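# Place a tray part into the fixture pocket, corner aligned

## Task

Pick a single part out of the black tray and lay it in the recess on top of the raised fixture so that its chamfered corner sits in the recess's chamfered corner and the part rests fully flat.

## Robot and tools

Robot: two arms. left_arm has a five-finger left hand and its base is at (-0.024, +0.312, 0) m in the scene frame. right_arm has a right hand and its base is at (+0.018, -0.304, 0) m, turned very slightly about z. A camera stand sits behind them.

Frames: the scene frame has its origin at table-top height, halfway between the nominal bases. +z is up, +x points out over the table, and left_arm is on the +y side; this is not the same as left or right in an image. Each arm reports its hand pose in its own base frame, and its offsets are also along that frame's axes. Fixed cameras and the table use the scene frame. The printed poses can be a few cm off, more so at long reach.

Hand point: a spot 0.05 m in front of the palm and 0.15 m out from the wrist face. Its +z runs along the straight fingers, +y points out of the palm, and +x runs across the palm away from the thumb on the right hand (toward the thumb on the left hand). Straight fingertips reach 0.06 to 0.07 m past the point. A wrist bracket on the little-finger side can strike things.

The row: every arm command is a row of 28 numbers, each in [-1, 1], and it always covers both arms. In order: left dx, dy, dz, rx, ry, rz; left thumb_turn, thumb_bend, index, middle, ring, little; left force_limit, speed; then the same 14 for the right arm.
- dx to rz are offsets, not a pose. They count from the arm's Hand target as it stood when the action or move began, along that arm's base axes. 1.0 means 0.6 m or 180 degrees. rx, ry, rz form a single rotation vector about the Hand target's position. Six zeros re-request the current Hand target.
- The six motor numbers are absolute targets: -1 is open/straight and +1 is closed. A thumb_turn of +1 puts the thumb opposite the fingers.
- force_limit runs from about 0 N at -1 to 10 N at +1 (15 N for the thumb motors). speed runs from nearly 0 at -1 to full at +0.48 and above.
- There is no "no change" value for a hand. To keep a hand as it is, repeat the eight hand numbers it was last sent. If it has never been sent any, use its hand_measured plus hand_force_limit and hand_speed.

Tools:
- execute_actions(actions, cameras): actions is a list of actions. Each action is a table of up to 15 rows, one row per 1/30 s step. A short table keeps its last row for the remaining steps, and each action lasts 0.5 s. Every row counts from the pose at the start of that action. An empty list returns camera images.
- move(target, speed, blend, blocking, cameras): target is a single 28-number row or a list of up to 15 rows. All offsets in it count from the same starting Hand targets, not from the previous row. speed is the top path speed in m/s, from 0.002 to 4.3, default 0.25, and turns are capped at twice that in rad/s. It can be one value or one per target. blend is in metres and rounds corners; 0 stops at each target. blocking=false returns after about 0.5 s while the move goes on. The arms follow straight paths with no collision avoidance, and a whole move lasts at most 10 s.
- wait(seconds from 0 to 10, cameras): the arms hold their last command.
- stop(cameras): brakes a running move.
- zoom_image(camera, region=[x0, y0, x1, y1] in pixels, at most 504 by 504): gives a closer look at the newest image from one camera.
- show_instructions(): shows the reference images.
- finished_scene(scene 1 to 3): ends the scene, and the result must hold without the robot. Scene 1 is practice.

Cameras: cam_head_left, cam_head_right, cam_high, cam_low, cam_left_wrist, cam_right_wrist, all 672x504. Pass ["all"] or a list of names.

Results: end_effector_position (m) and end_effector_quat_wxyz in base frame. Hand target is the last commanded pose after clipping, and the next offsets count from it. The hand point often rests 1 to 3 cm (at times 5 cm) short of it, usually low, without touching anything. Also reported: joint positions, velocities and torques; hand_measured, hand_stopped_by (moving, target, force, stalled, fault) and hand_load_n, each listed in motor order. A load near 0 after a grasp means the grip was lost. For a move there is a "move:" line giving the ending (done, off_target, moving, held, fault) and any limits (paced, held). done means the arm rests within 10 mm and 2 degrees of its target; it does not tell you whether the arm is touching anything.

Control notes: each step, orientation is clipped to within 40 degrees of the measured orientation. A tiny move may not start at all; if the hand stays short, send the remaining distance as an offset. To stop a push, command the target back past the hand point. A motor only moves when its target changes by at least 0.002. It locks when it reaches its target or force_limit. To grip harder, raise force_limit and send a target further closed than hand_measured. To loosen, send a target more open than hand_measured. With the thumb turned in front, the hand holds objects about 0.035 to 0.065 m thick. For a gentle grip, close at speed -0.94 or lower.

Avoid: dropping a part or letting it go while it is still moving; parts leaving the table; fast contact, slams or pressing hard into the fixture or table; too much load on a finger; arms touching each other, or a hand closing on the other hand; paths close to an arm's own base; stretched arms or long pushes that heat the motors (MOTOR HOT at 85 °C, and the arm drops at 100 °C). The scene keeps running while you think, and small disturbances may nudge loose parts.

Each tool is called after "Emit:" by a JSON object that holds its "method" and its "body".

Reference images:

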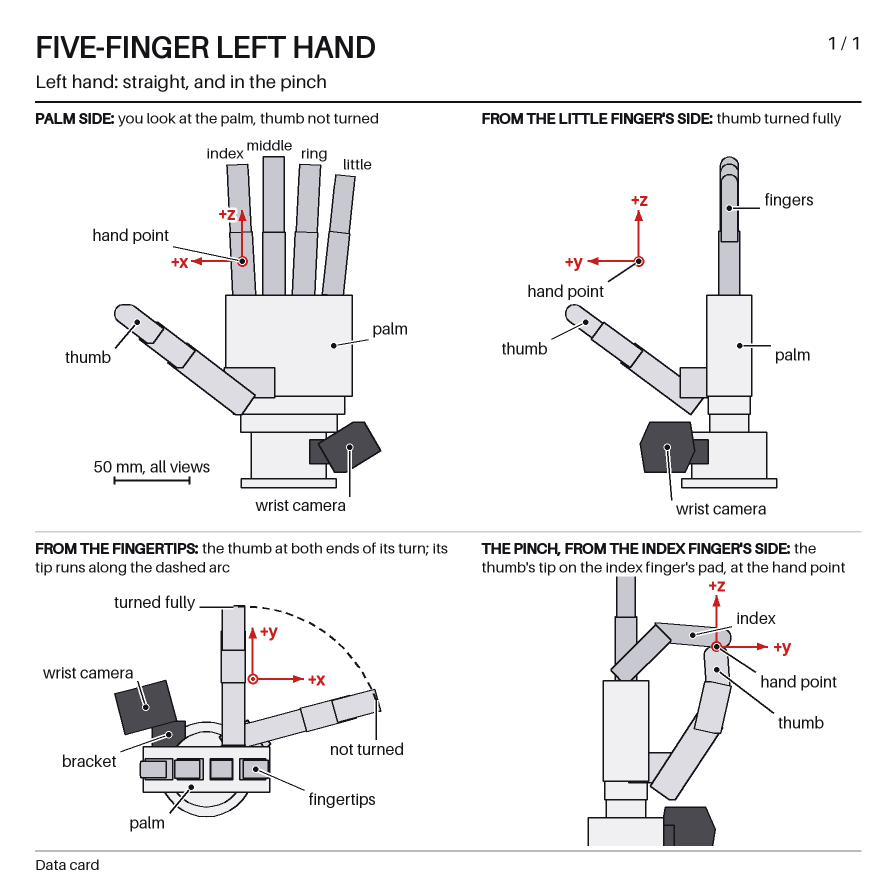

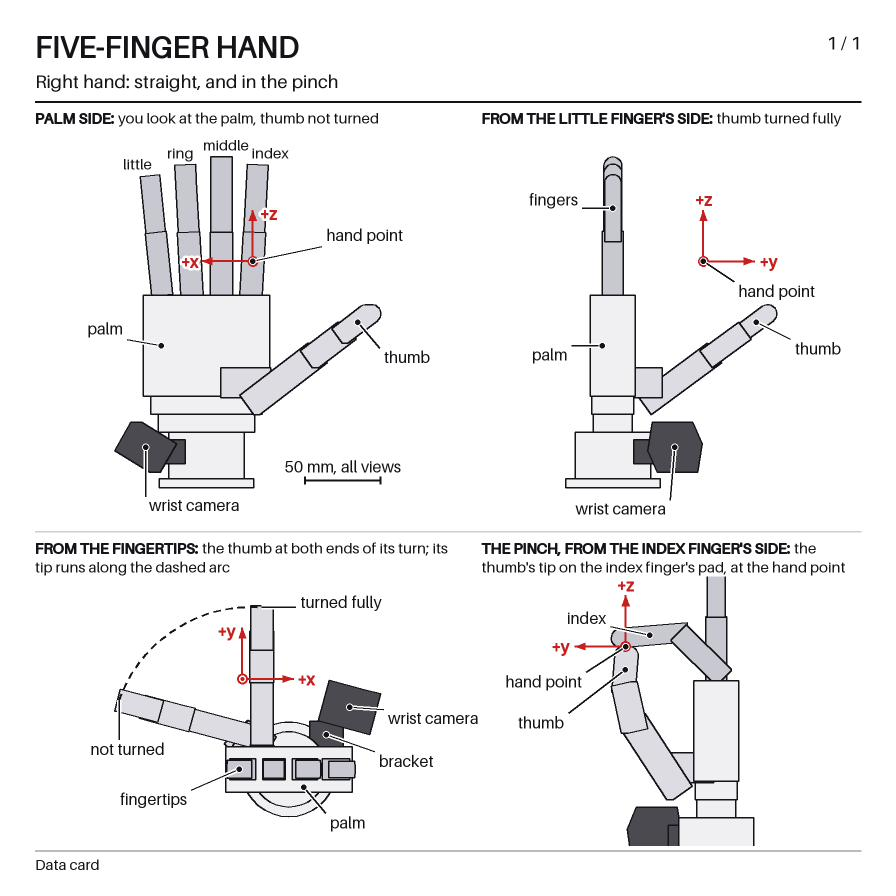

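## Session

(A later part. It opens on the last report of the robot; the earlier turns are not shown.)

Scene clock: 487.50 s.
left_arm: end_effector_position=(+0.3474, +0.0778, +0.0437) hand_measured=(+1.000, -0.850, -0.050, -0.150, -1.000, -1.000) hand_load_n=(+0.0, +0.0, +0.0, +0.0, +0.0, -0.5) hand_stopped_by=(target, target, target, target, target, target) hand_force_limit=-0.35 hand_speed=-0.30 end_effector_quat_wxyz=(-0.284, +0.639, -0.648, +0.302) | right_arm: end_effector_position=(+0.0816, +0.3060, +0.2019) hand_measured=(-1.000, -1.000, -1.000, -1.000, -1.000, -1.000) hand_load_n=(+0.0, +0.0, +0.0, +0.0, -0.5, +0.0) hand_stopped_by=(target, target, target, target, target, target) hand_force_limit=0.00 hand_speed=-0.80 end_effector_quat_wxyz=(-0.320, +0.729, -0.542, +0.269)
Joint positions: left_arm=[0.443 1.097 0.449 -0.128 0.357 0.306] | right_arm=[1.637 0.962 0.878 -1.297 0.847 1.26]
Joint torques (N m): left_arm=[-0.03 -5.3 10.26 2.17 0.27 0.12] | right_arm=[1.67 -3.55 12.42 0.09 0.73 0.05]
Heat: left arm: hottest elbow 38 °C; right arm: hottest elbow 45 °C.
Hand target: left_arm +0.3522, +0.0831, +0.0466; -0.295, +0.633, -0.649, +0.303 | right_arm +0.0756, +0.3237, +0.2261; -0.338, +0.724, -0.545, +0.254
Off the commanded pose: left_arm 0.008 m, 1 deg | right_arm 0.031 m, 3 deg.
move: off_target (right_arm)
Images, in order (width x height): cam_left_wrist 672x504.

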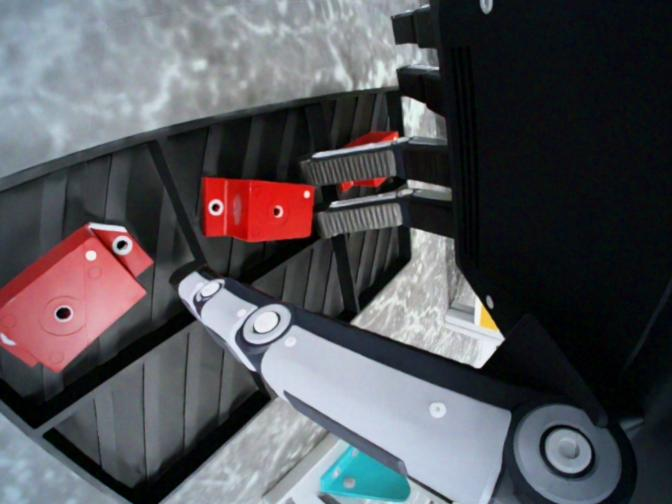

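Emit:
{"method": "move", "body": {"target": [0.006,0.0,-0.021,0,0,0,1,-0.85,-0.1,-0.2,-1,-1,-0.35,-0.3,0,0,0,0,0,0,-1,-1,-1,-1,-1,-1,0,-0.8], "speed": 0.08, "cameras": ["cam_left_wrist"]}}

Emit:
{"method": "zoom_image", "body": {"camera": "cam_left_wrist", "region": [150, 100, 400, 288]}}

Scene clock: 506.03 s.
left_arm: end_effector_position=(+0.3548, +0.0813, +0.0393) hand_measured=(+1.000, -0.850, -0.100, -0.200, -1.000, -1.000) hand_load_n=(+0.0, +0.0, +0.0, -0.5, -0.5, +0.0) hand_stopped_by=(target, target, target, target, target, target) hand_force_limit=-0.35 hand_speed=-0.30 end_effector_quat_wxyz=(-0.293, +0.635, -0.646, +0.305) | right_arm: end_effector_position=(+0.0816, +0.3060, +0.2019) hand_measured=(-1.000, -1.000, -1.000, -1.000, -1.000, -1.000) hand_load_n=(+0.0, +0.0, +0.0, -0.5, +0.0, +0.0) hand_stopped_by=(target, target, target, target, target, target) hand_force_limit=0.00 hand_speed=-0.80 end_effector_quat_wxyz=(-0.320, +0.729, -0.542, +0.269)
Joint positions: left_arm=[0.443 1.128 0.445 -0.071 0.356 0.306] | right_arm=[1.637 0.962 0.878 -1.297 0.847 1.26]
Joint torques (N m): left_arm=[-0.5 -4.37 9.31 2.26 0.11 0.09] | right_arm=[1.61 -3.72 12.38 0.08 0.73 0.04]
Heat: left arm: hottest elbow 37 °C; right arm: hottest elbow 46 °C.
Hand target: left_arm +0.3558, +0.0831, +0.0340; -0.295, +0.633, -0.649, +0.303 | right_arm +0.0756, +0.3237, +0.2261; -0.338, +0.724, -0.545, +0.254
Off the commanded pose: left_arm 0.006 m, 0 deg | right_arm 0.031 m, 3 deg.
move: off_target (right_arm)
Images, in order (width x height): cam_left_wrist 672x504.

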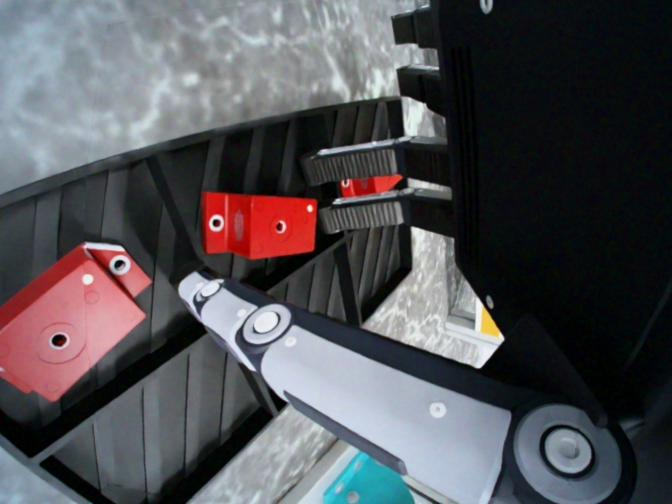

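Scaled by 2.016 from the camera's 672x504 image, which has a finer 960x720 frame.

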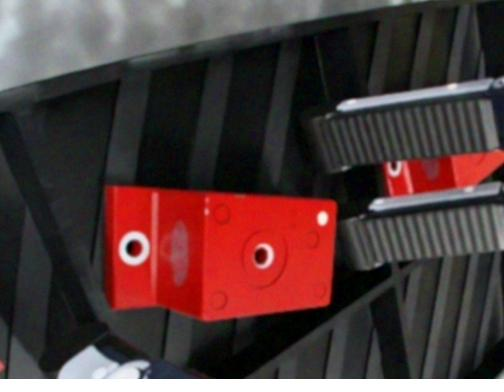

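Emit:
{"method": "move", "body": {"target": [-0.0017,-0.01,0,0,0,-0.083,1,-0.85,-0.1,-0.2,-1,-1,-0.35,-0.3,0,0,0,0,0,0,-1,-1,-1,-1,-1,-1,0,-0.8], "speed": 0.1, "cameras": ["cam_left_wrist"]}}

Emit:
{"method": "zoom_image", "body": {"camera": "cam_left_wrist", "region": [150, 100, 400, 288]}}

Scene clock: 548.20 s.
left_arm: end_effector_position=(+0.3519, +0.0730, +0.0367) hand_measured=(+1.000, -0.850, -0.100, -0.200, -1.000, -1.000) hand_load_n=(+0.0, +0.0, -0.5, -0.5, +0.0, +0.0) hand_stopped_by=(target, target, target, target, target, target) hand_force_limit=-0.35 hand_speed=-0.30 end_effector_quat_wxyz=(+0.264, -0.540, +0.722, -0.343) | right_arm: end_effector_position=(+0.0816, +0.3060, +0.2019) hand_measured=(-1.000, -1.000, -1.000, -1.000, -1.000, -1.000) hand_load_n=(+0.0, +0.0, +0.0, +0.0, +0.0, +0.0) hand_stopped_by=(target, target, target, target, target, target) hand_force_limit=0.00 hand_speed=-0.80 end_effector_quat_wxyz=(-0.320, +0.729, -0.542, +0.269)
Joint positions: left_arm=[0.488 1.184 0.483 -0.136 0.568 0.55] | right_arm=[1.637 0.962 0.878 -1.297 0.847 1.26]
Joint torques (N m): left_arm=[-0.21 -4.01 11.71 0.25 0.37 0.14] | right_arm=[1.79 -3.6 12.36 0.08 0.74 0.04]
Heat: left arm: hottest elbow 37 °C; right arm: hottest elbow 46 °C.
Hand target: left_arm +0.3547, +0.0771, +0.0338; +0.253, -0.543, +0.725, -0.339 | right_arm +0.0756, +0.3237, +0.2261; -0.338, +0.724, -0.545, +0.254
Off the commanded pose: left_arm 0.006 m, 1 deg | right_arm 0.031 m, 3 deg.
move: off_target (right_arm)
Images, in order (width x height): cam_left_wrist 672x504.

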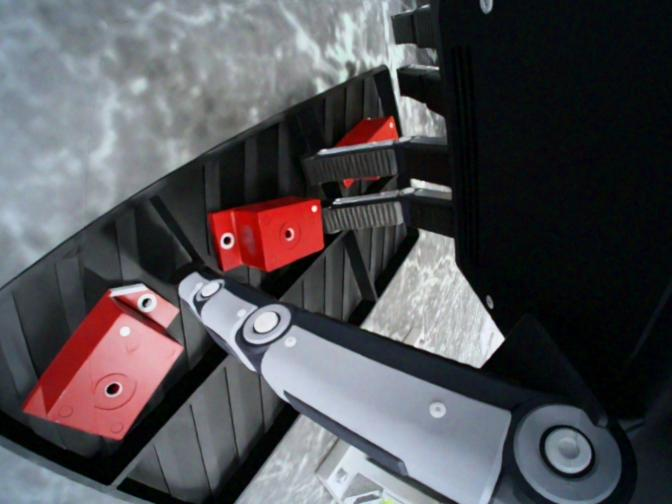

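Scaled by 2.016 from the camera's 672x504 image, which has a finer 960x720 frame.

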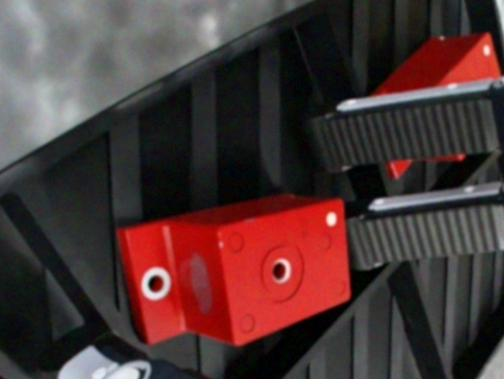

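Emit:
{"method": "move", "body": {"target": [[0.01,-0.0185,0.045,0,0,0,1,-0.85,-0.1,-0.2,-1,-1,-0.35,-0.3,0,0,0,0,0,0,-1,-1,-1,-1,-1,-1,0,-0.8],[0.0,-0.0185,0.003,0,0,0,1,-0.85,-0.1,-0.2,-1,-1,-0.35,-0.3,0,0,0,0,0,0,-1,-1,-1,-1,-1,-1,0,-0.8]], "speed": 0.1, "cameras": ["cam_left_wrist"]}}

Emit:
{"method": "zoom_image", "body": {"camera": "cam_left_wrist", "region": [150, 100, 400, 288]}}

Scene clock: 576.97 s.
left_arm: end_effector_position=(+0.3531, +0.0669, +0.0411) hand_measured=(+1.000, -0.850, -0.100, -0.200, -1.000, -1.000) hand_load_n=(+0.0, +0.0, +0.0, -1.0, +0.0, +0.0) hand_stopped_by=(target, target, target, target, target, target) hand_force_limit=-0.35 hand_speed=-0.30 end_effector_quat_wxyz=(+0.255, -0.541, +0.727, -0.337) | right_arm: end_effector_position=(+0.0816, +0.3060, +0.2019) hand_measured=(-1.000, -1.000, -1.000, -1.000, -1.000, -1.000) hand_load_n=(-0.5, +0.0, +0.0, +0.0, +0.0, +0.0) hand_stopped_by=(target, target, target, target, target, target) hand_force_limit=0.00 hand_speed=-0.80 end_effector_quat_wxyz=(-0.320, +0.729, -0.542, +0.269)
Joint positions: left_arm=[0.461 1.174 0.501 -0.178 0.545 0.543] | right_arm=[1.637 0.962 0.878 -1.297 0.847 1.26]
Joint torques (N m): left_arm=[-0.73 -4.78 9.18 2.07 0.42 -0.08] | right_arm=[1.67 -3.78 12.36 0.13 0.72 0.03]
Heat: left arm: hottest elbow 37 °C; right arm: hottest elbow 46 °C.
Hand target: left_arm +0.3547, +0.0660, +0.0358; +0.253, -0.543, +0.725, -0.339 | right_arm +0.0756, +0.3237, +0.2261; -0.338, +0.724, -0.545, +0.254
Off the commanded pose: left_arm 0.006 m, 0 deg | right_arm 0.031 m, 3 deg.
move: off_target (right_arm)
Images, in order (width x height): cam_left_wrist 672x504.

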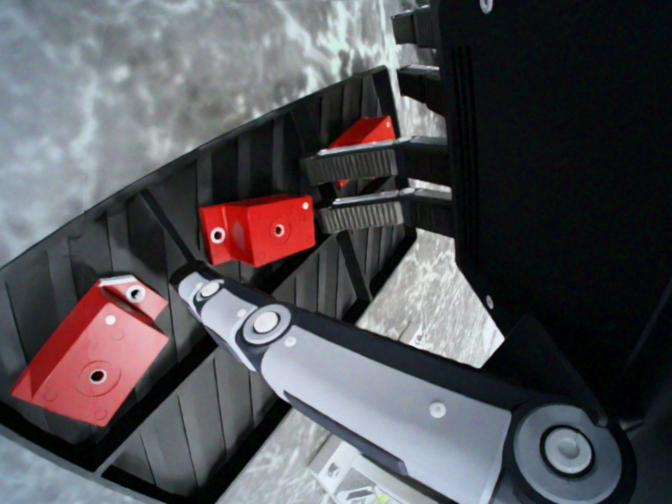

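Scaled by 2.016 from the camera's 672x504 image, which has a finer 960x720 frame.

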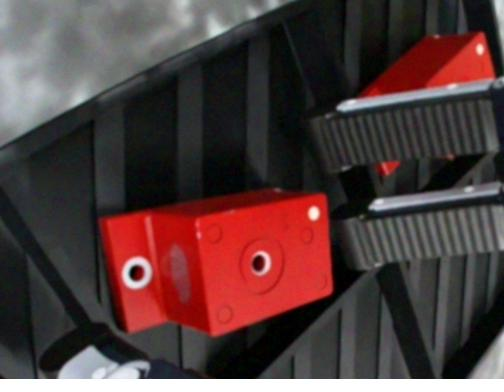

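Emit:
{"method": "move", "body": {"target": [[0.0,0.0,0.133,0,0,-0.014,1,-0.85,-0.1,-0.2,-1,-1,-0.35,-0.3,0,0,0,0,0,0,-1,-1,-1,-1,-1,-1,0,-0.8],[-0.002,-0.0092,0.045,0,0,-0.028,1,-0.85,-0.1,-0.2,-1,-1,-0.35,-0.3,0,0,0,0,0,0,-1,-1,-1,-1,-1,-1,0,-0.8]], "speed": 0.12, "cameras": ["cam_left_wrist"]}}

Emit:
{"method": "zoom_image", "body": {"camera": "cam_left_wrist", "region": [150, 100, 400, 288]}}

Scene clock: 603.43 s.
left_arm: end_effector_position=(+0.3508, +0.0588, +0.0671) hand_measured=(+1.000, -0.850, -0.100, -0.200, -1.000, -1.000) hand_load_n=(+0.0, +0.0, +0.0, +0.0, +0.0, +0.0) hand_stopped_by=(target, target, target, target, target, target) hand_force_limit=-0.35 hand_speed=-0.30 end_effector_quat_wxyz=(+0.236, -0.517, +0.745, -0.350) | right_arm: end_effector_position=(+0.0816, +0.3060, +0.2019) hand_measured=(-1.000, -1.000, -1.000, -1.000, -1.000, -1.000) hand_load_n=(-0.5, +0.0, +0.0, +0.0, +0.0, +0.0) hand_stopped_by=(target, target, target, target, target, target) hand_force_limit=0.00 hand_speed=-0.80 end_effector_quat_wxyz=(-0.320, +0.729, -0.542, +0.269)
Joint positions: left_arm=[0.461 1.131 0.56 -0.325 0.603 0.602] | right_arm=[1.637 0.962 0.878 -1.297 0.847 1.26]
Joint torques (N m): left_arm=[-0.62 -5.01 10.07 1.76 0.49 0.11] | right_arm=[1.55 -3.72 12.41 0.13 0.74 0.04]
Heat: left arm: hottest elbow 37 °C; right arm: hottest elbow 46 °C.
Hand target: left_arm +0.3536, +0.0605, +0.0628; +0.238, -0.511, +0.749, -0.350 | right_arm +0.0756, +0.3237, +0.2261; -0.338, +0.724, -0.545, +0.254
Off the commanded pose: left_arm 0.005 m, 1 deg | right_arm 0.031 m, 3 deg.
move: off_target (right_arm)
Images, in order (width x height): cam_left_wrist 672x504.

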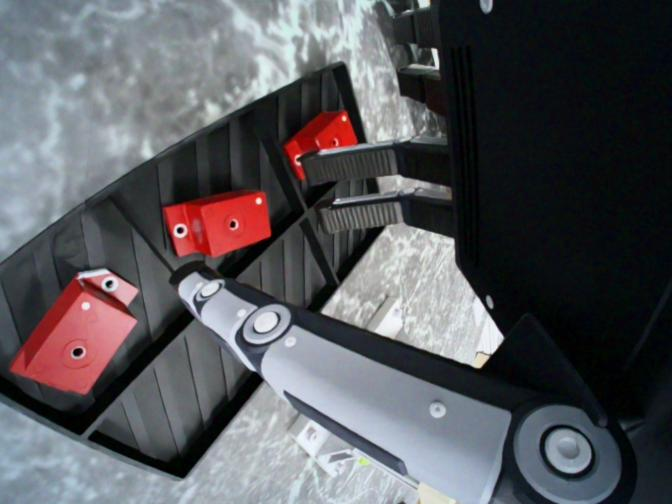

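Scaled by 2.016 from the camera's 672x504 image, which has a finer 960x720 frame.

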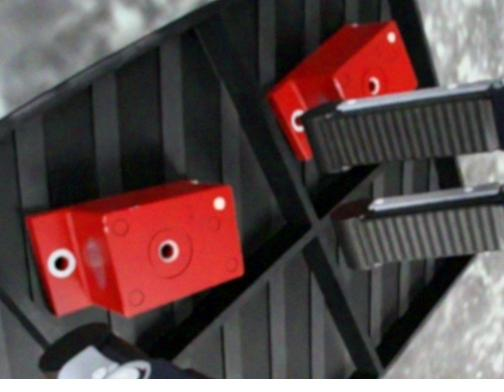

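Emit:
{"method": "move", "body": {"target": [-0.008,0.0,-0.042,0,0,-0.0167,1,-0.85,-0.1,-0.2,-1,-1,-0.35,-0.3,0,0,0,0,0,0,-1,-1,-1,-1,-1,-1,0,-0.8], "speed": 0.1, "cameras": ["cam_left_wrist"]}}

Emit:
{"method": "zoom_image", "body": {"camera": "cam_left_wrist", "region": [150, 100, 400, 288]}}

Scene clock: 637.27 s.
left_arm: end_effector_position=(+0.3488, +0.0559, +0.0466) hand_measured=(+1.000, -0.850, -0.100, -0.200, -1.000, -1.000) hand_load_n=(+0.0, +0.0, +0.0, -1.5, +0.0, +0.0) hand_stopped_by=(target, target, target, target, target, target) hand_force_limit=-0.35 hand_speed=-0.30 end_effector_quat_wxyz=(+0.228, -0.492, +0.759, -0.360) | right_arm: end_effector_position=(+0.0816, +0.3060, +0.2019) hand_measured=(-1.000, -1.000, -1.000, -1.000, -1.000, -1.000) hand_load_n=(+0.0, +0.0, +0.0, +0.0, +0.0, +0.0) hand_stopped_by=(target, target, target, target, target, target) hand_force_limit=0.00 hand_speed=-0.80 end_effector_quat_wxyz=(-0.320, +0.729, -0.542, +0.269)
Joint positions: left_arm=[0.468 1.188 0.537 -0.274 0.648 0.664] | right_arm=[1.637 0.962 0.878 -1.297 0.847 1.26]
Joint torques (N m): left_arm=[0.03 -4.78 9.06 1.91 0.32 0.16] | right_arm=[1.67 -3.66 12.38 0.12 0.74 0.04]
Motor temperatures (°C): left_arm=[21 22 36 23 21 21] | right_arm=[20 21 47 22 25 22]
Heat: left arm: hottest elbow 36 °C; right arm: hottest elbow 47 °C.
Hand target: left_arm +0.3487, +0.0604, +0.0375; +0.229, -0.491, +0.762, -0.356 | right_arm +0.0756, +0.3237, +0.2261; -0.338, +0.724, -0.545, +0.254
Off the commanded pose: left_arm 0.010 m, 1 deg | right_arm 0.031 m, 3 deg.
move: off_target (right_arm)
Images, in order (width x height): cam_left_wrist 672x504.

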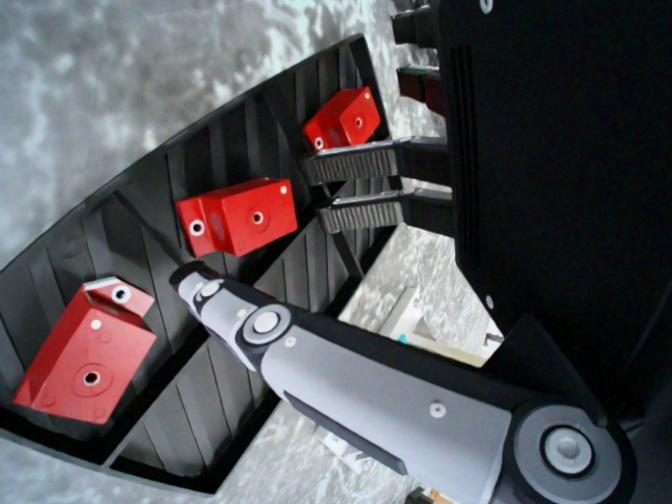

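Scaled by 2.016 from the camera's 672x504 image, which has a finer 960x720 frame.

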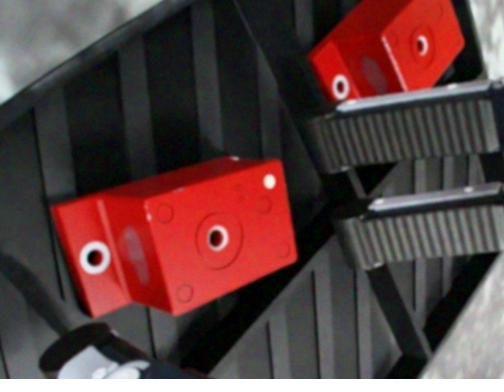

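Emit:
{"method": "move", "body": {"target": [[0.0,0.0,0.0,0,0,0,1,-0.85,0.0,-0.1,-1,-1,-0.35,-0.5,0,0,0,0,0,0,-1,-1,-1,-1,-1,-1,0,-0.8],[0.0,0.0,-0.003,0,0,0,1,-0.85,0.0,-0.1,-1,-1,-0.35,-0.5,0,0,0,0,0,0,-1,-1,-1,-1,-1,-1,0,-0.8]], "speed": 0.1, "cameras": ["cam_left_wrist"]}}

Emit:
{"method": "zoom_image", "body": {"camera": "cam_left_wrist", "region": [150, 100, 400, 288]}}

Scene clock: 667.00 s.
left_arm: end_effector_position=(+0.3500, +0.0568, +0.0442) hand_measured=(+1.000, -0.850, +0.000, -0.100, -1.000, -1.000) hand_load_n=(+0.0, +0.0, +0.0, +0.0, +0.0, +0.0) hand_stopped_by=(target, target, target, target, target, target) hand_force_limit=-0.35 hand_speed=-0.50 end_effector_quat_wxyz=(+0.228, -0.491, +0.760, -0.360) | right_arm: end_effector_position=(+0.0816, +0.3060, +0.2019) hand_measured=(-1.000, -1.000, -1.000, -1.000, -1.000, -1.000) hand_load_n=(+0.0, +0.0, +0.0, +0.0, +0.0, +0.0) hand_stopped_by=(target, target, target, target, target, target) hand_force_limit=0.00 hand_speed=-0.80 end_effector_quat_wxyz=(-0.320, +0.729, -0.542, +0.269)
Joint positions: left_arm=[0.468 1.198 0.537 -0.265 0.648 0.669] | right_arm=[1.637 0.962 0.878 -1.297 0.847 1.26]
Joint torques (N m): left_arm=[0.03 -5.36 8.76 1.96 0.34 0.13] | right_arm=[1.55 -3.6 12.38 0.08 0.74 0.05]
Heat: left arm: hottest elbow 36 °C; right arm: hottest elbow 47 °C.
Hand target: left_arm +0.3487, +0.0604, +0.0357; +0.229, -0.491, +0.762, -0.356 | right_arm +0.0756, +0.3237, +0.2261; -0.338, +0.724, -0.545, +0.254
Off the commanded pose: left_arm 0.009 m, 0 deg | right_arm 0.031 m, 3 deg.
move: off_target (right_arm)
Images, in order (width x height): cam_left_wrist 672x504.

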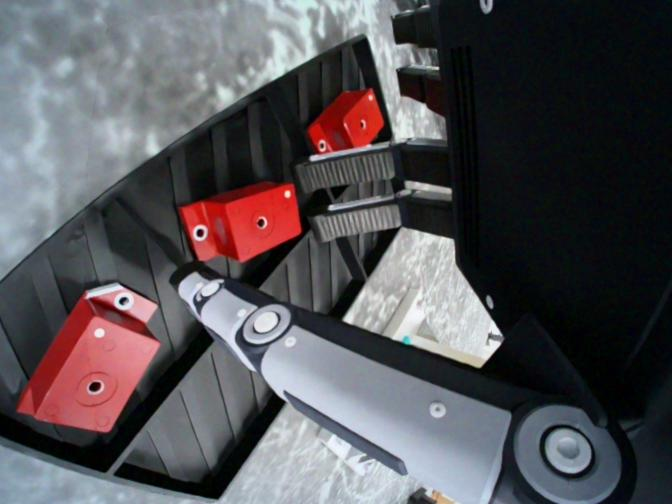

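Scaled by 2.016 from the camera's 672x504 image, which has a finer 960x720 frame.

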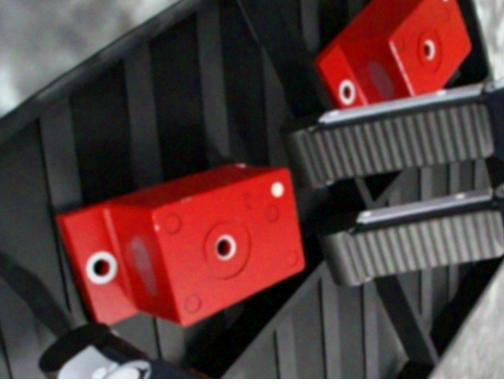

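Emit:
{"method": "move", "body": {"target": [[-0.002,-0.0165,0.0,0,0,0,1,-0.85,0.0,-0.1,-1,-1,-0.35,-0.5,0,0,0,0,0,0,-1,-1,-1,-1,-1,-1,0,-0.8],[-0.002,-0.0165,-0.008,0,0,0,1,-0.85,0.0,-0.1,-1,-1,-0.35,-0.5,0,0,0,0,0,0,-1,-1,-1,-1,-1,-1,0,-0.8]], "speed": 0.1, "cameras": ["cam_left_wrist"]}}

Emit:
{"method": "zoom_image", "body": {"camera": "cam_left_wrist", "region": [150, 100, 400, 288]}}

Scene clock: 684.63 s.
left_arm: end_effector_position=(+0.3496, +0.0548, +0.0392) hand_measured=(+1.000, -0.850, +0.000, -0.100, -1.000, -1.000) hand_load_n=(+0.0, +0.0, -2.5, +0.0, -0.5, +0.0) hand_stopped_by=(target, target, target, target, target, target) hand_force_limit=-0.35 hand_speed=-0.50 end_effector_quat_wxyz=(+0.234, -0.490, +0.760, -0.357) | right_arm: end_effector_position=(+0.0816, +0.3060, +0.2019) hand_measured=(-1.000, -1.000, -1.000, -1.000, -1.000, -1.000) hand_load_n=(+0.0, +0.0, +0.0, +0.0, +0.0, +0.0) hand_stopped_by=(target, target, target, target, target, target) hand_force_limit=0.00 hand_speed=-0.80 end_effector_quat_wxyz=(-0.320, +0.729, -0.542, +0.269)
Joint positions: left_arm=[0.458 1.198 0.518 -0.23 0.635 0.661] | right_arm=[1.637 0.962 0.878 -1.297 0.847 1.26]
Joint torques (N m): left_arm=[-1.38 -5.66 8.23 1.63 0.16 -0.06] | right_arm=[1.67 -3.78 12.41 0.09 0.74 0.04]
Heat: left arm: hottest elbow 36 °C; right arm: hottest elbow 47 °C.
Hand target: left_arm +0.3474, +0.0505, +0.0308; +0.229, -0.491, +0.762, -0.356 | right_arm +0.0756, +0.3237, +0.2261; -0.338, +0.724, -0.545, +0.254
Off the commanded pose: left_arm 0.010 m, 1 deg | right_arm 0.031 m, 3 deg.
move: off_target (right_arm)
Images, in order (width x height): cam_left_wrist 672x504.

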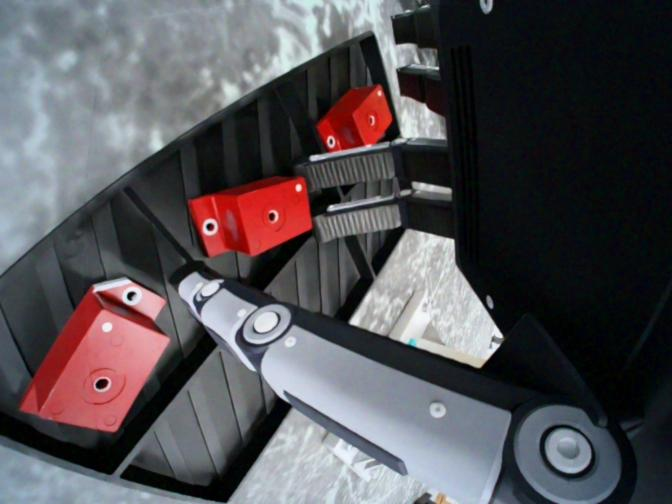

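Scaled by 2.016 from the camera's 672x504 image, which has a finer 960x720 frame.

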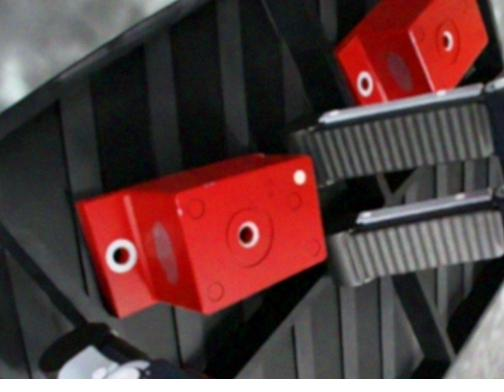

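Emit:
{"method": "move", "body": {"target": [0.0,0.0,0.006,0,0,0,1,-0.25,0.0,-0.1,-1,-1,-0.35,-0.9,0,0,0,0,0,0,-1,-1,-1,-1,-1,-1,0,-0.8], "speed": 0.1, "cameras": ["cam_left_wrist"]}}

Emit:
{"method": "zoom_image", "body": {"camera": "cam_left_wrist", "region": [150, 100, 400, 288]}}

Scene clock: 704.30 s.
left_arm: end_effector_position=(+0.3497, +0.0548, +0.0392) hand_measured=(+1.000, -0.450, +0.000, -0.100, -1.000, -1.000) hand_load_n=(+0.0, +5.0, +2.5, +0.5, +0.0, +0.0) hand_stopped_by=(target, force, target, target, target, target) hand_force_limit=-0.35 hand_speed=-0.90 end_effector_quat_wxyz=(+0.234, -0.490, +0.760, -0.357) | right_arm: end_effector_position=(+0.0816, +0.3060, +0.2019) hand_measured=(-1.000, -1.000, -1.000, -1.000, -1.000, -1.000) hand_load_n=(+0.0, +0.0, +0.0, +0.0, +0.0, +0.0) hand_stopped_by=(target, target, target, target, target, target) hand_force_limit=0.00 hand_speed=-0.80 end_effector_quat_wxyz=(-0.320, +0.729, -0.542, +0.269)
Joint positions: left_arm=[0.458 1.198 0.518 -0.23 0.635 0.66] | right_arm=[1.637 0.962 0.878 -1.297 0.847 1.26]
Joint torques (N m): left_arm=[-1.44 -6.36 8.75 1.33 0.15 -0.04] | right_arm=[1.79 -3.84 12.42 0.12 0.72 0.05]
Heat: left arm: hottest elbow 36 °C; right arm: hottest elbow 47 °C.
Hand target: left_arm +0.3475, +0.0505, +0.0345; +0.229, -0.491, +0.762, -0.356 | right_arm +0.0756, +0.3237, +0.2261; -0.338, +0.724, -0.545, +0.254
Off the commanded pose: left_arm 0.007 m, 1 deg | right_arm 0.031 m, 3 deg.
move: off_target (right_arm)
Images, in order (width x height): cam_left_wrist 672x504.

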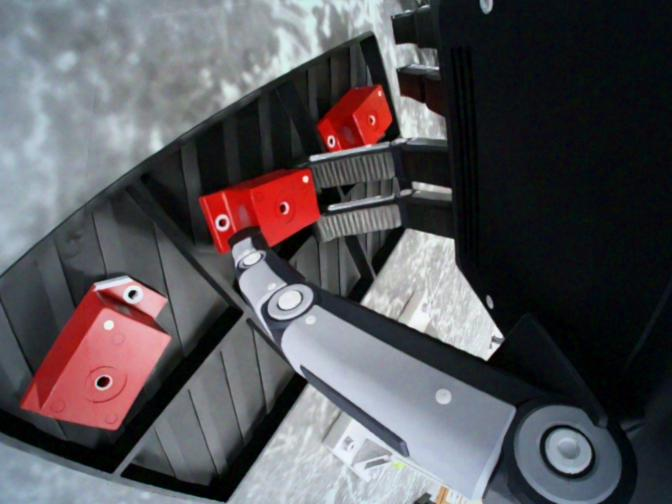

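Scaled by 2.016 from the camera's 672x504 image, which has a finer 960x720 frame.

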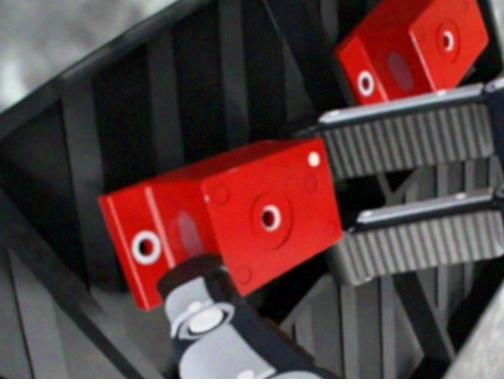

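Emit:
{"method": "execute_actions", "body": {"actions": [[[0,0,0,0,0,0,1,-0.25,0.3,0.3,-1,-1,-0.35,-0.9,0,0,0,0,0,0,-1,-1,-1,-1,-1,-1,0,-0.8]],[[0,0,0,0,0,0,1,-0.25,0.3,0.3,-1,-1,-0.35,-0.9,0,0,0,0,0,0,-1,-1,-1,-1,-1,-1,0,-0.8]]], "cameras": ["cam_left_wrist"]}}

Emit:
{"method": "zoom_image", "body": {"camera": "cam_left_wrist", "region": [150, 100, 400, 288]}}

Scene clock: 719.27 s.
left_arm: end_effector_position=(+0.3497, +0.0547, +0.0392) hand_measured=(+1.000, -0.452, +0.006, -0.074, -1.000, -1.000) hand_load_n=(+1.0, +7.0, +3.5, +4.5, +0.0, +0.0) hand_stopped_by=(target, force, force, force, target, target) hand_force_limit=-0.35 hand_speed=-0.90 end_effector_quat_wxyz=(+0.234, -0.489, +0.760, -0.357) | right_arm: end_effector_position=(+0.0816, +0.3060, +0.2019) hand_measured=(-1.000, -1.000, -1.000, -1.000, -1.000, -1.000) hand_load_n=(+0.0, +0.0, +0.0, +0.0, +0.0, +0.0) hand_stopped_by=(target, target, target, target, target, target) hand_force_limit=0.00 hand_speed=-0.80 end_effector_quat_wxyz=(-0.320, +0.729, -0.542, +0.269)
Joint positions: left_arm=[0.458 1.198 0.518 -0.23 0.635 0.66] | right_arm=[1.637 0.962 0.878 -1.297 0.847 1.26]
Joint torques (N m): left_arm=[-1.38 -6.42 8.73 1.33 0.15 -0.04] | right_arm=[1.73 -3.78 12.45 0.08 0.74 0.03]
Heat: left arm: hottest elbow 36 °C; right arm: hottest elbow 47 °C.
Hand target: left_arm +0.3475, +0.0505, +0.0345; +0.229, -0.491, +0.762, -0.356 | right_arm +0.0756, +0.3237, +0.2261; -0.338, +0.724, -0.545, +0.254
Off the commanded pose: left_arm 0.007 m, 1 deg | right_arm 0.031 m, 3 deg.
Step readings (end_effector_position of left_arm | right_arm):
0: (+0.3497, +0.0548, +0.0392) | (+0.0816, +0.3060, +0.2019)
1: (+0.3497, +0.0548, +0.0392) | (+0.0816, +0.3060, +0.2019)
2: (+0.3497, +0.0548, +0.0392) | (+0.0816, +0.3060, +0.2019)
4: (+0.3497, +0.0548, +0.0392) | (+0.0816, +0.3060, +0.2019)
8: (+0.3497, +0.0547, +0.0392) | (+0.0816, +0.3060, +0.2019)
15: (+0.3497, +0.0547, +0.0392) | (+0.0816, +0.3060, +0.2019)
16: (+0.3497, +0.0547, +0.0392) | (+0.0816, +0.3060, +0.2019)
17: (+0.3497, +0.0547, +0.0392) | (+0.0816, +0.3060, +0.2019)
19: (+0.3497, +0.0547, +0.0392) | (+0.0816, +0.3060, +0.2019)
23: (+0.3497, +0.0547, +0.0392) | (+0.0816, +0.3060, +0.2019)
30: (+0.3497, +0.0547, +0.0392) | (+0.0816, +0.3060, +0.2019)
Images, in order (width x height): cam_left_wrist 672x504.

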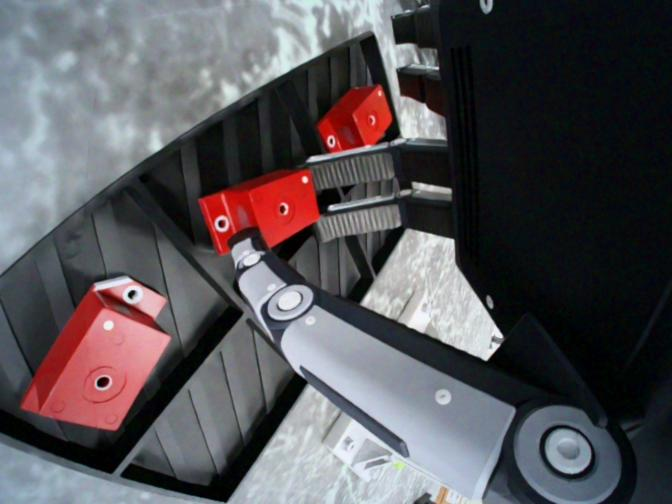

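Scaled by 2.016 from the camera's 672x504 image, which has a finer 960x720 frame.

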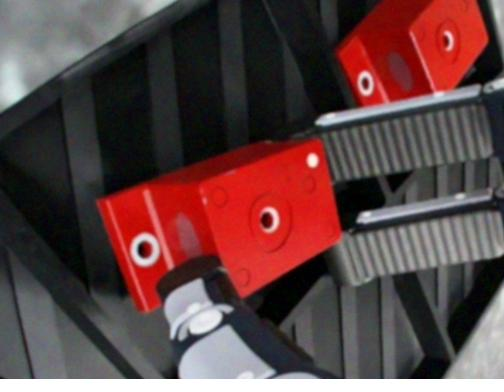

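Emit:
{"method": "move", "body": {"target": [[0.02,0.0,0.2,0,0,0,1,-0.25,0.3,0.3,-1,-1,-0.35,-0.9,0,0,0,0,0,0,-1,-1,-1,-1,-1,-1,0,-0.8],[-0.05,-0.30,0.41,0,0,0,1,-0.25,0.3,0.3,-1,-1,-0.35,-0.9,0,0,0,0,0,0,-1,-1,-1,-1,-1,-1,0,-0.8],[-0.079,-0.3425,0.333,0,0,0,1,-0.25,0.3,0.3,-1,-1,-0.35,-0.9,0,0,0,0,0,0,-1,-1,-1,-1,-1,-1,0,-0.8]], "speed": 0.2, "blend": [0.03,0.02,0], "cameras": ["cam_left_wrist","cam_right_wrist","cam_head_right"]}}

Emit:
{"method": "zoom_image", "body": {"camera": "cam_left_wrist", "region": [120, 100, 370, 288]}}

Scene clock: 758.80 s.
left_arm: end_effector_position=(+0.2971, -0.1501, +0.2246) hand_measured=(+1.000, -0.452, +0.006, -0.074, -1.000, -1.000) hand_load_n=(+1.0, +6.5, +4.0, +4.0, +0.0, +0.0) hand_stopped_by=(target, force, force, force, target, target) hand_force_limit=-0.35 hand_speed=-0.90 end_effector_quat_wxyz=(+0.221, -0.493, +0.771, -0.339) | right_arm: end_effector_position=(+0.0816, +0.3060, +0.2019) hand_measured=(-1.000, -1.000, -1.000, -1.000, -1.000, -1.000) hand_load_n=(+0.0, -0.5, +0.0, +0.0, +0.0, +0.5) hand_stopped_by=(target, target, target, target, target, target) hand_force_limit=0.00 hand_speed=-0.80 end_effector_quat_wxyz=(-0.320, +0.729, -0.542, +0.269)
Joint positions: left_arm=[-0.354 0.759 0.784 -0.766 0.052 0.056] | right_arm=[1.637 0.962 0.878 -1.297 0.847 1.26]
Joint torques (N m): left_arm=[-1.2 -4.13 12.44 2.39 -0.12 -0.17] | right_arm=[1.85 -3.72 12.4 0.05 0.74 0.05]
Heat: left arm: hottest elbow 36 °C; right arm: hottest elbow 48 °C.
Hand target: left_arm +0.3002, -0.1549, +0.2343; +0.229, -0.491, +0.762, -0.356 | right_arm +0.0756, +0.3237, +0.2261; -0.338, +0.724, -0.545, +0.254
Off the commanded pose: left_arm 0.011 m, 2 deg | right_arm 0.031 m, 3 deg.
move: off_target (left_arm, right_arm)
Images, in order (width x height): cam_head_right 672x504, cam_left_wrist 672x504, cam_right_wrist 672x504.

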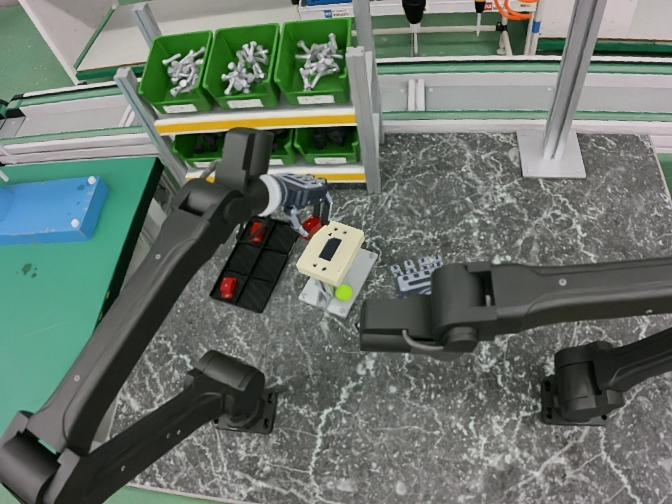

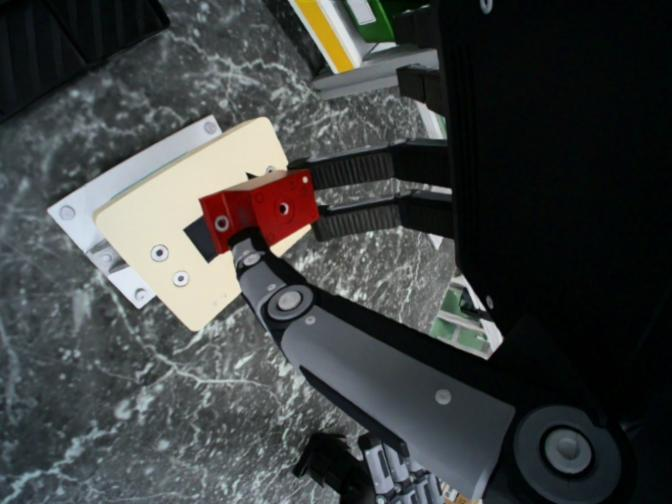

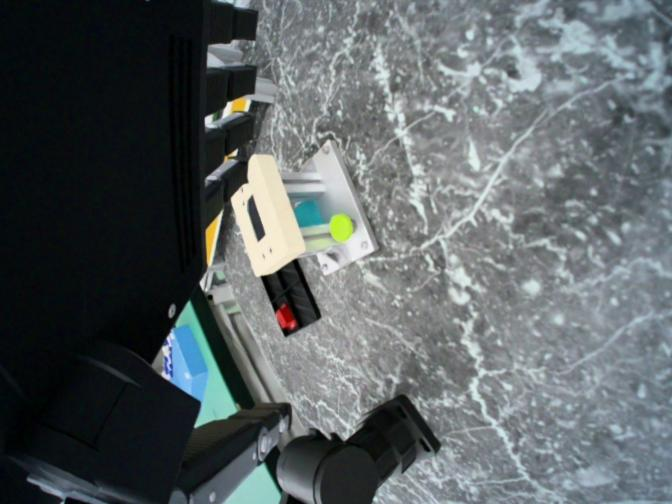

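Scaled by 2.016 from the camera's 672x504 image, which has a finer 960x720 frame.

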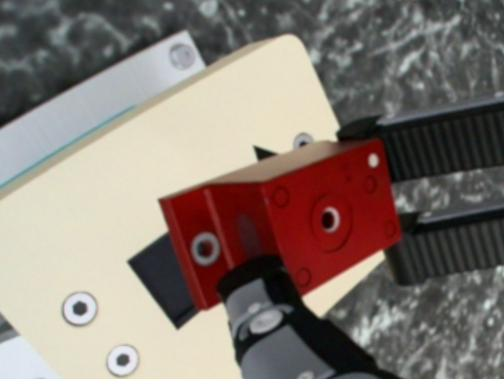

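Emit:
{"method": "move", "body": {"target": [0.023,-0.0402,-0.0738,0,0,0.0667,1,-0.25,0.3,0.3,-1,-1,-0.35,-0.9,0,0,0,0,0,0,-1,-1,-1,-1,-1,-1,0,-0.8], "speed": 0.12, "cameras": ["cam_left_wrist","cam_right_wrist","cam_head_right"]}}

Emit:
{"method": "zoom_image", "body": {"camera": "cam_left_wrist", "region": [120, 100, 370, 288]}}

Emit:
{"method": "zoom_image", "body": {"camera": "cam_right_wrist", "region": [210, 140, 330, 290]}}

Emit:
{"method": "zoom_image", "body": {"camera": "cam_head_right", "region": [290, 200, 380, 290]}}

Scene clock: 860.17 s.
left_arm: end_effector_position=(+0.3094, -0.1721, +0.1880) hand_measured=(+1.000, -0.452, +0.006, -0.074, -1.000, -1.000) hand_load_n=(+1.5, +6.5, +4.0, +4.0, +0.0, +0.0) hand_stopped_by=(target, force, force, force, target, target) hand_force_limit=-0.35 hand_speed=-0.90 end_effector_quat_wxyz=(+0.265, -0.567, +0.712, -0.320) | right_arm: end_effector_position=(+0.0816, +0.3060, +0.2019) hand_measured=(-1.000, -1.000, -1.000, -1.000, -1.000, -1.000) hand_load_n=(+0.0, +0.0, +0.0, +0.0, +0.0, +0.0) hand_stopped_by=(target, target, target, target, target, target) hand_force_limit=0.00 hand_speed=-0.80 end_effector_quat_wxyz=(-0.320, +0.729, -0.542, +0.269)
Joint positions: left_arm=[-0.519 0.805 0.701 -0.634 -0.234 -0.19] | right_arm=[1.637 0.962 0.878 -1.297 0.847 1.26]
Joint torques (N m): left_arm=[-1.32 -2.61 12.36 2.39 -0.35 -0.12] | right_arm=[1.73 -3.9 12.36 0.06 0.74 0.05]
Heat: left arm: hottest elbow 38 °C; right arm: hottest elbow 48 °C.
Hand target: left_arm +0.3140, -0.1790, +0.1900; +0.265, -0.568, +0.706, -0.330 | right_arm +0.0756, +0.3237, +0.2261; -0.338, +0.724, -0.545, +0.254
Off the commanded pose: left_arm 0.008 m, 1 deg | right_arm 0.031 m, 3 deg.
move: off_target (right_arm)
Images, in order (width x height): cam_head_right 672x504, cam_left_wrist 672x504, cam_right_wrist 672x504.

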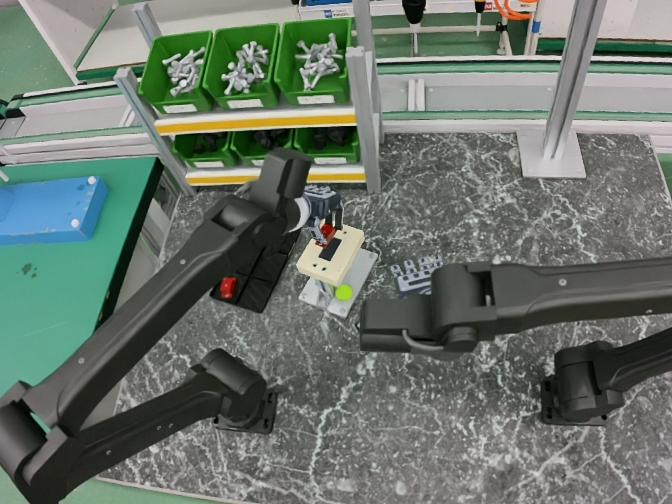

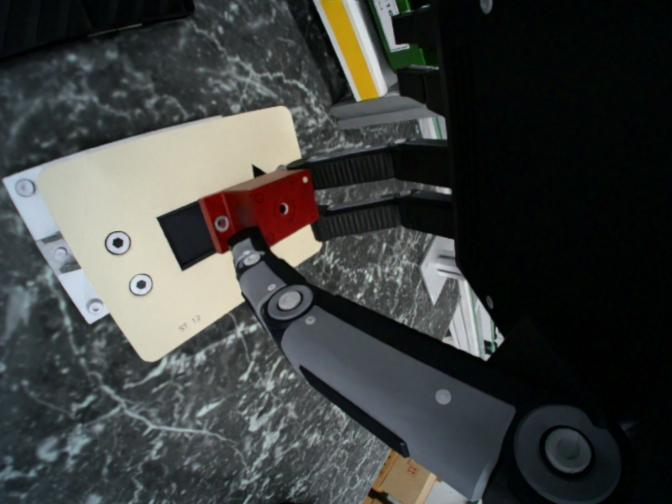

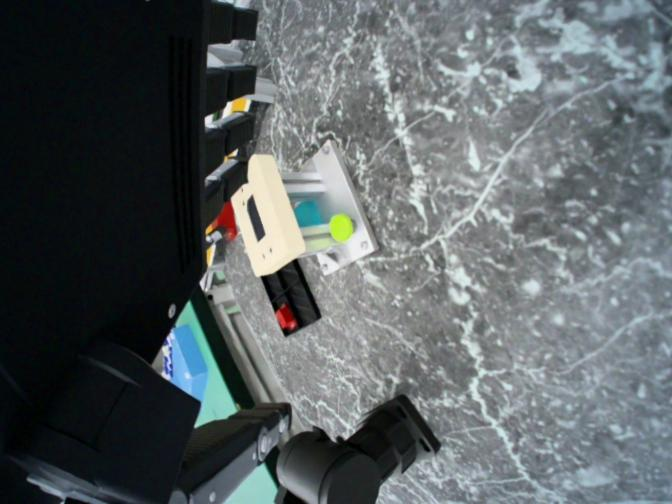

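Scaled by 2.016 from the camera's 672x504 image, which has a finer 960x720 frame.

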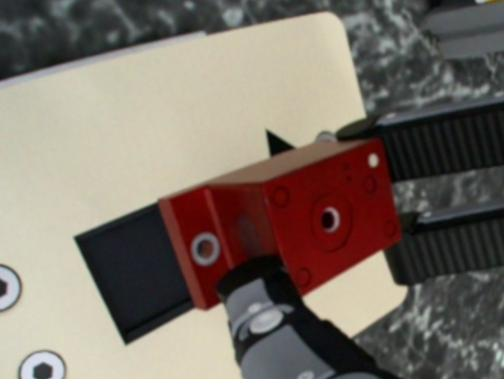

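Scaled by 3.360 from the camera's 672x504 image, which has a finer 960x720 frame.

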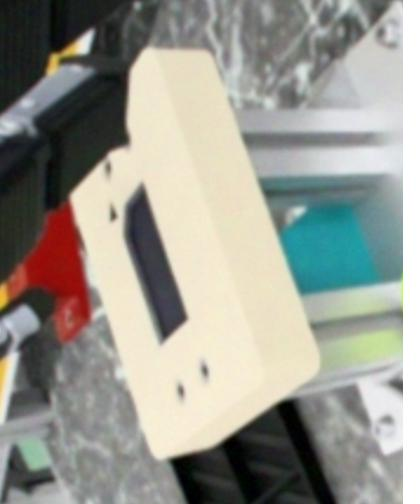

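Scaled by 5.600 from the camera's 672x504 image, which has a finer 960x720 frame.

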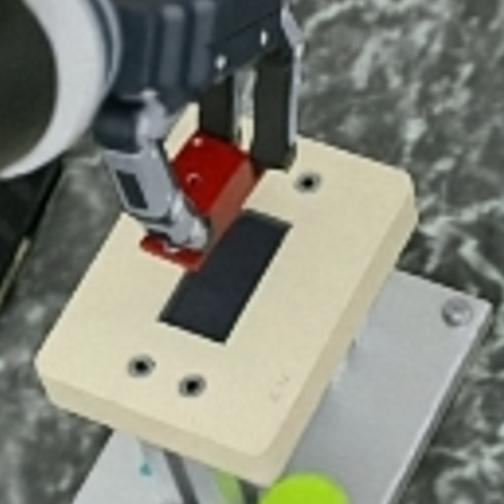

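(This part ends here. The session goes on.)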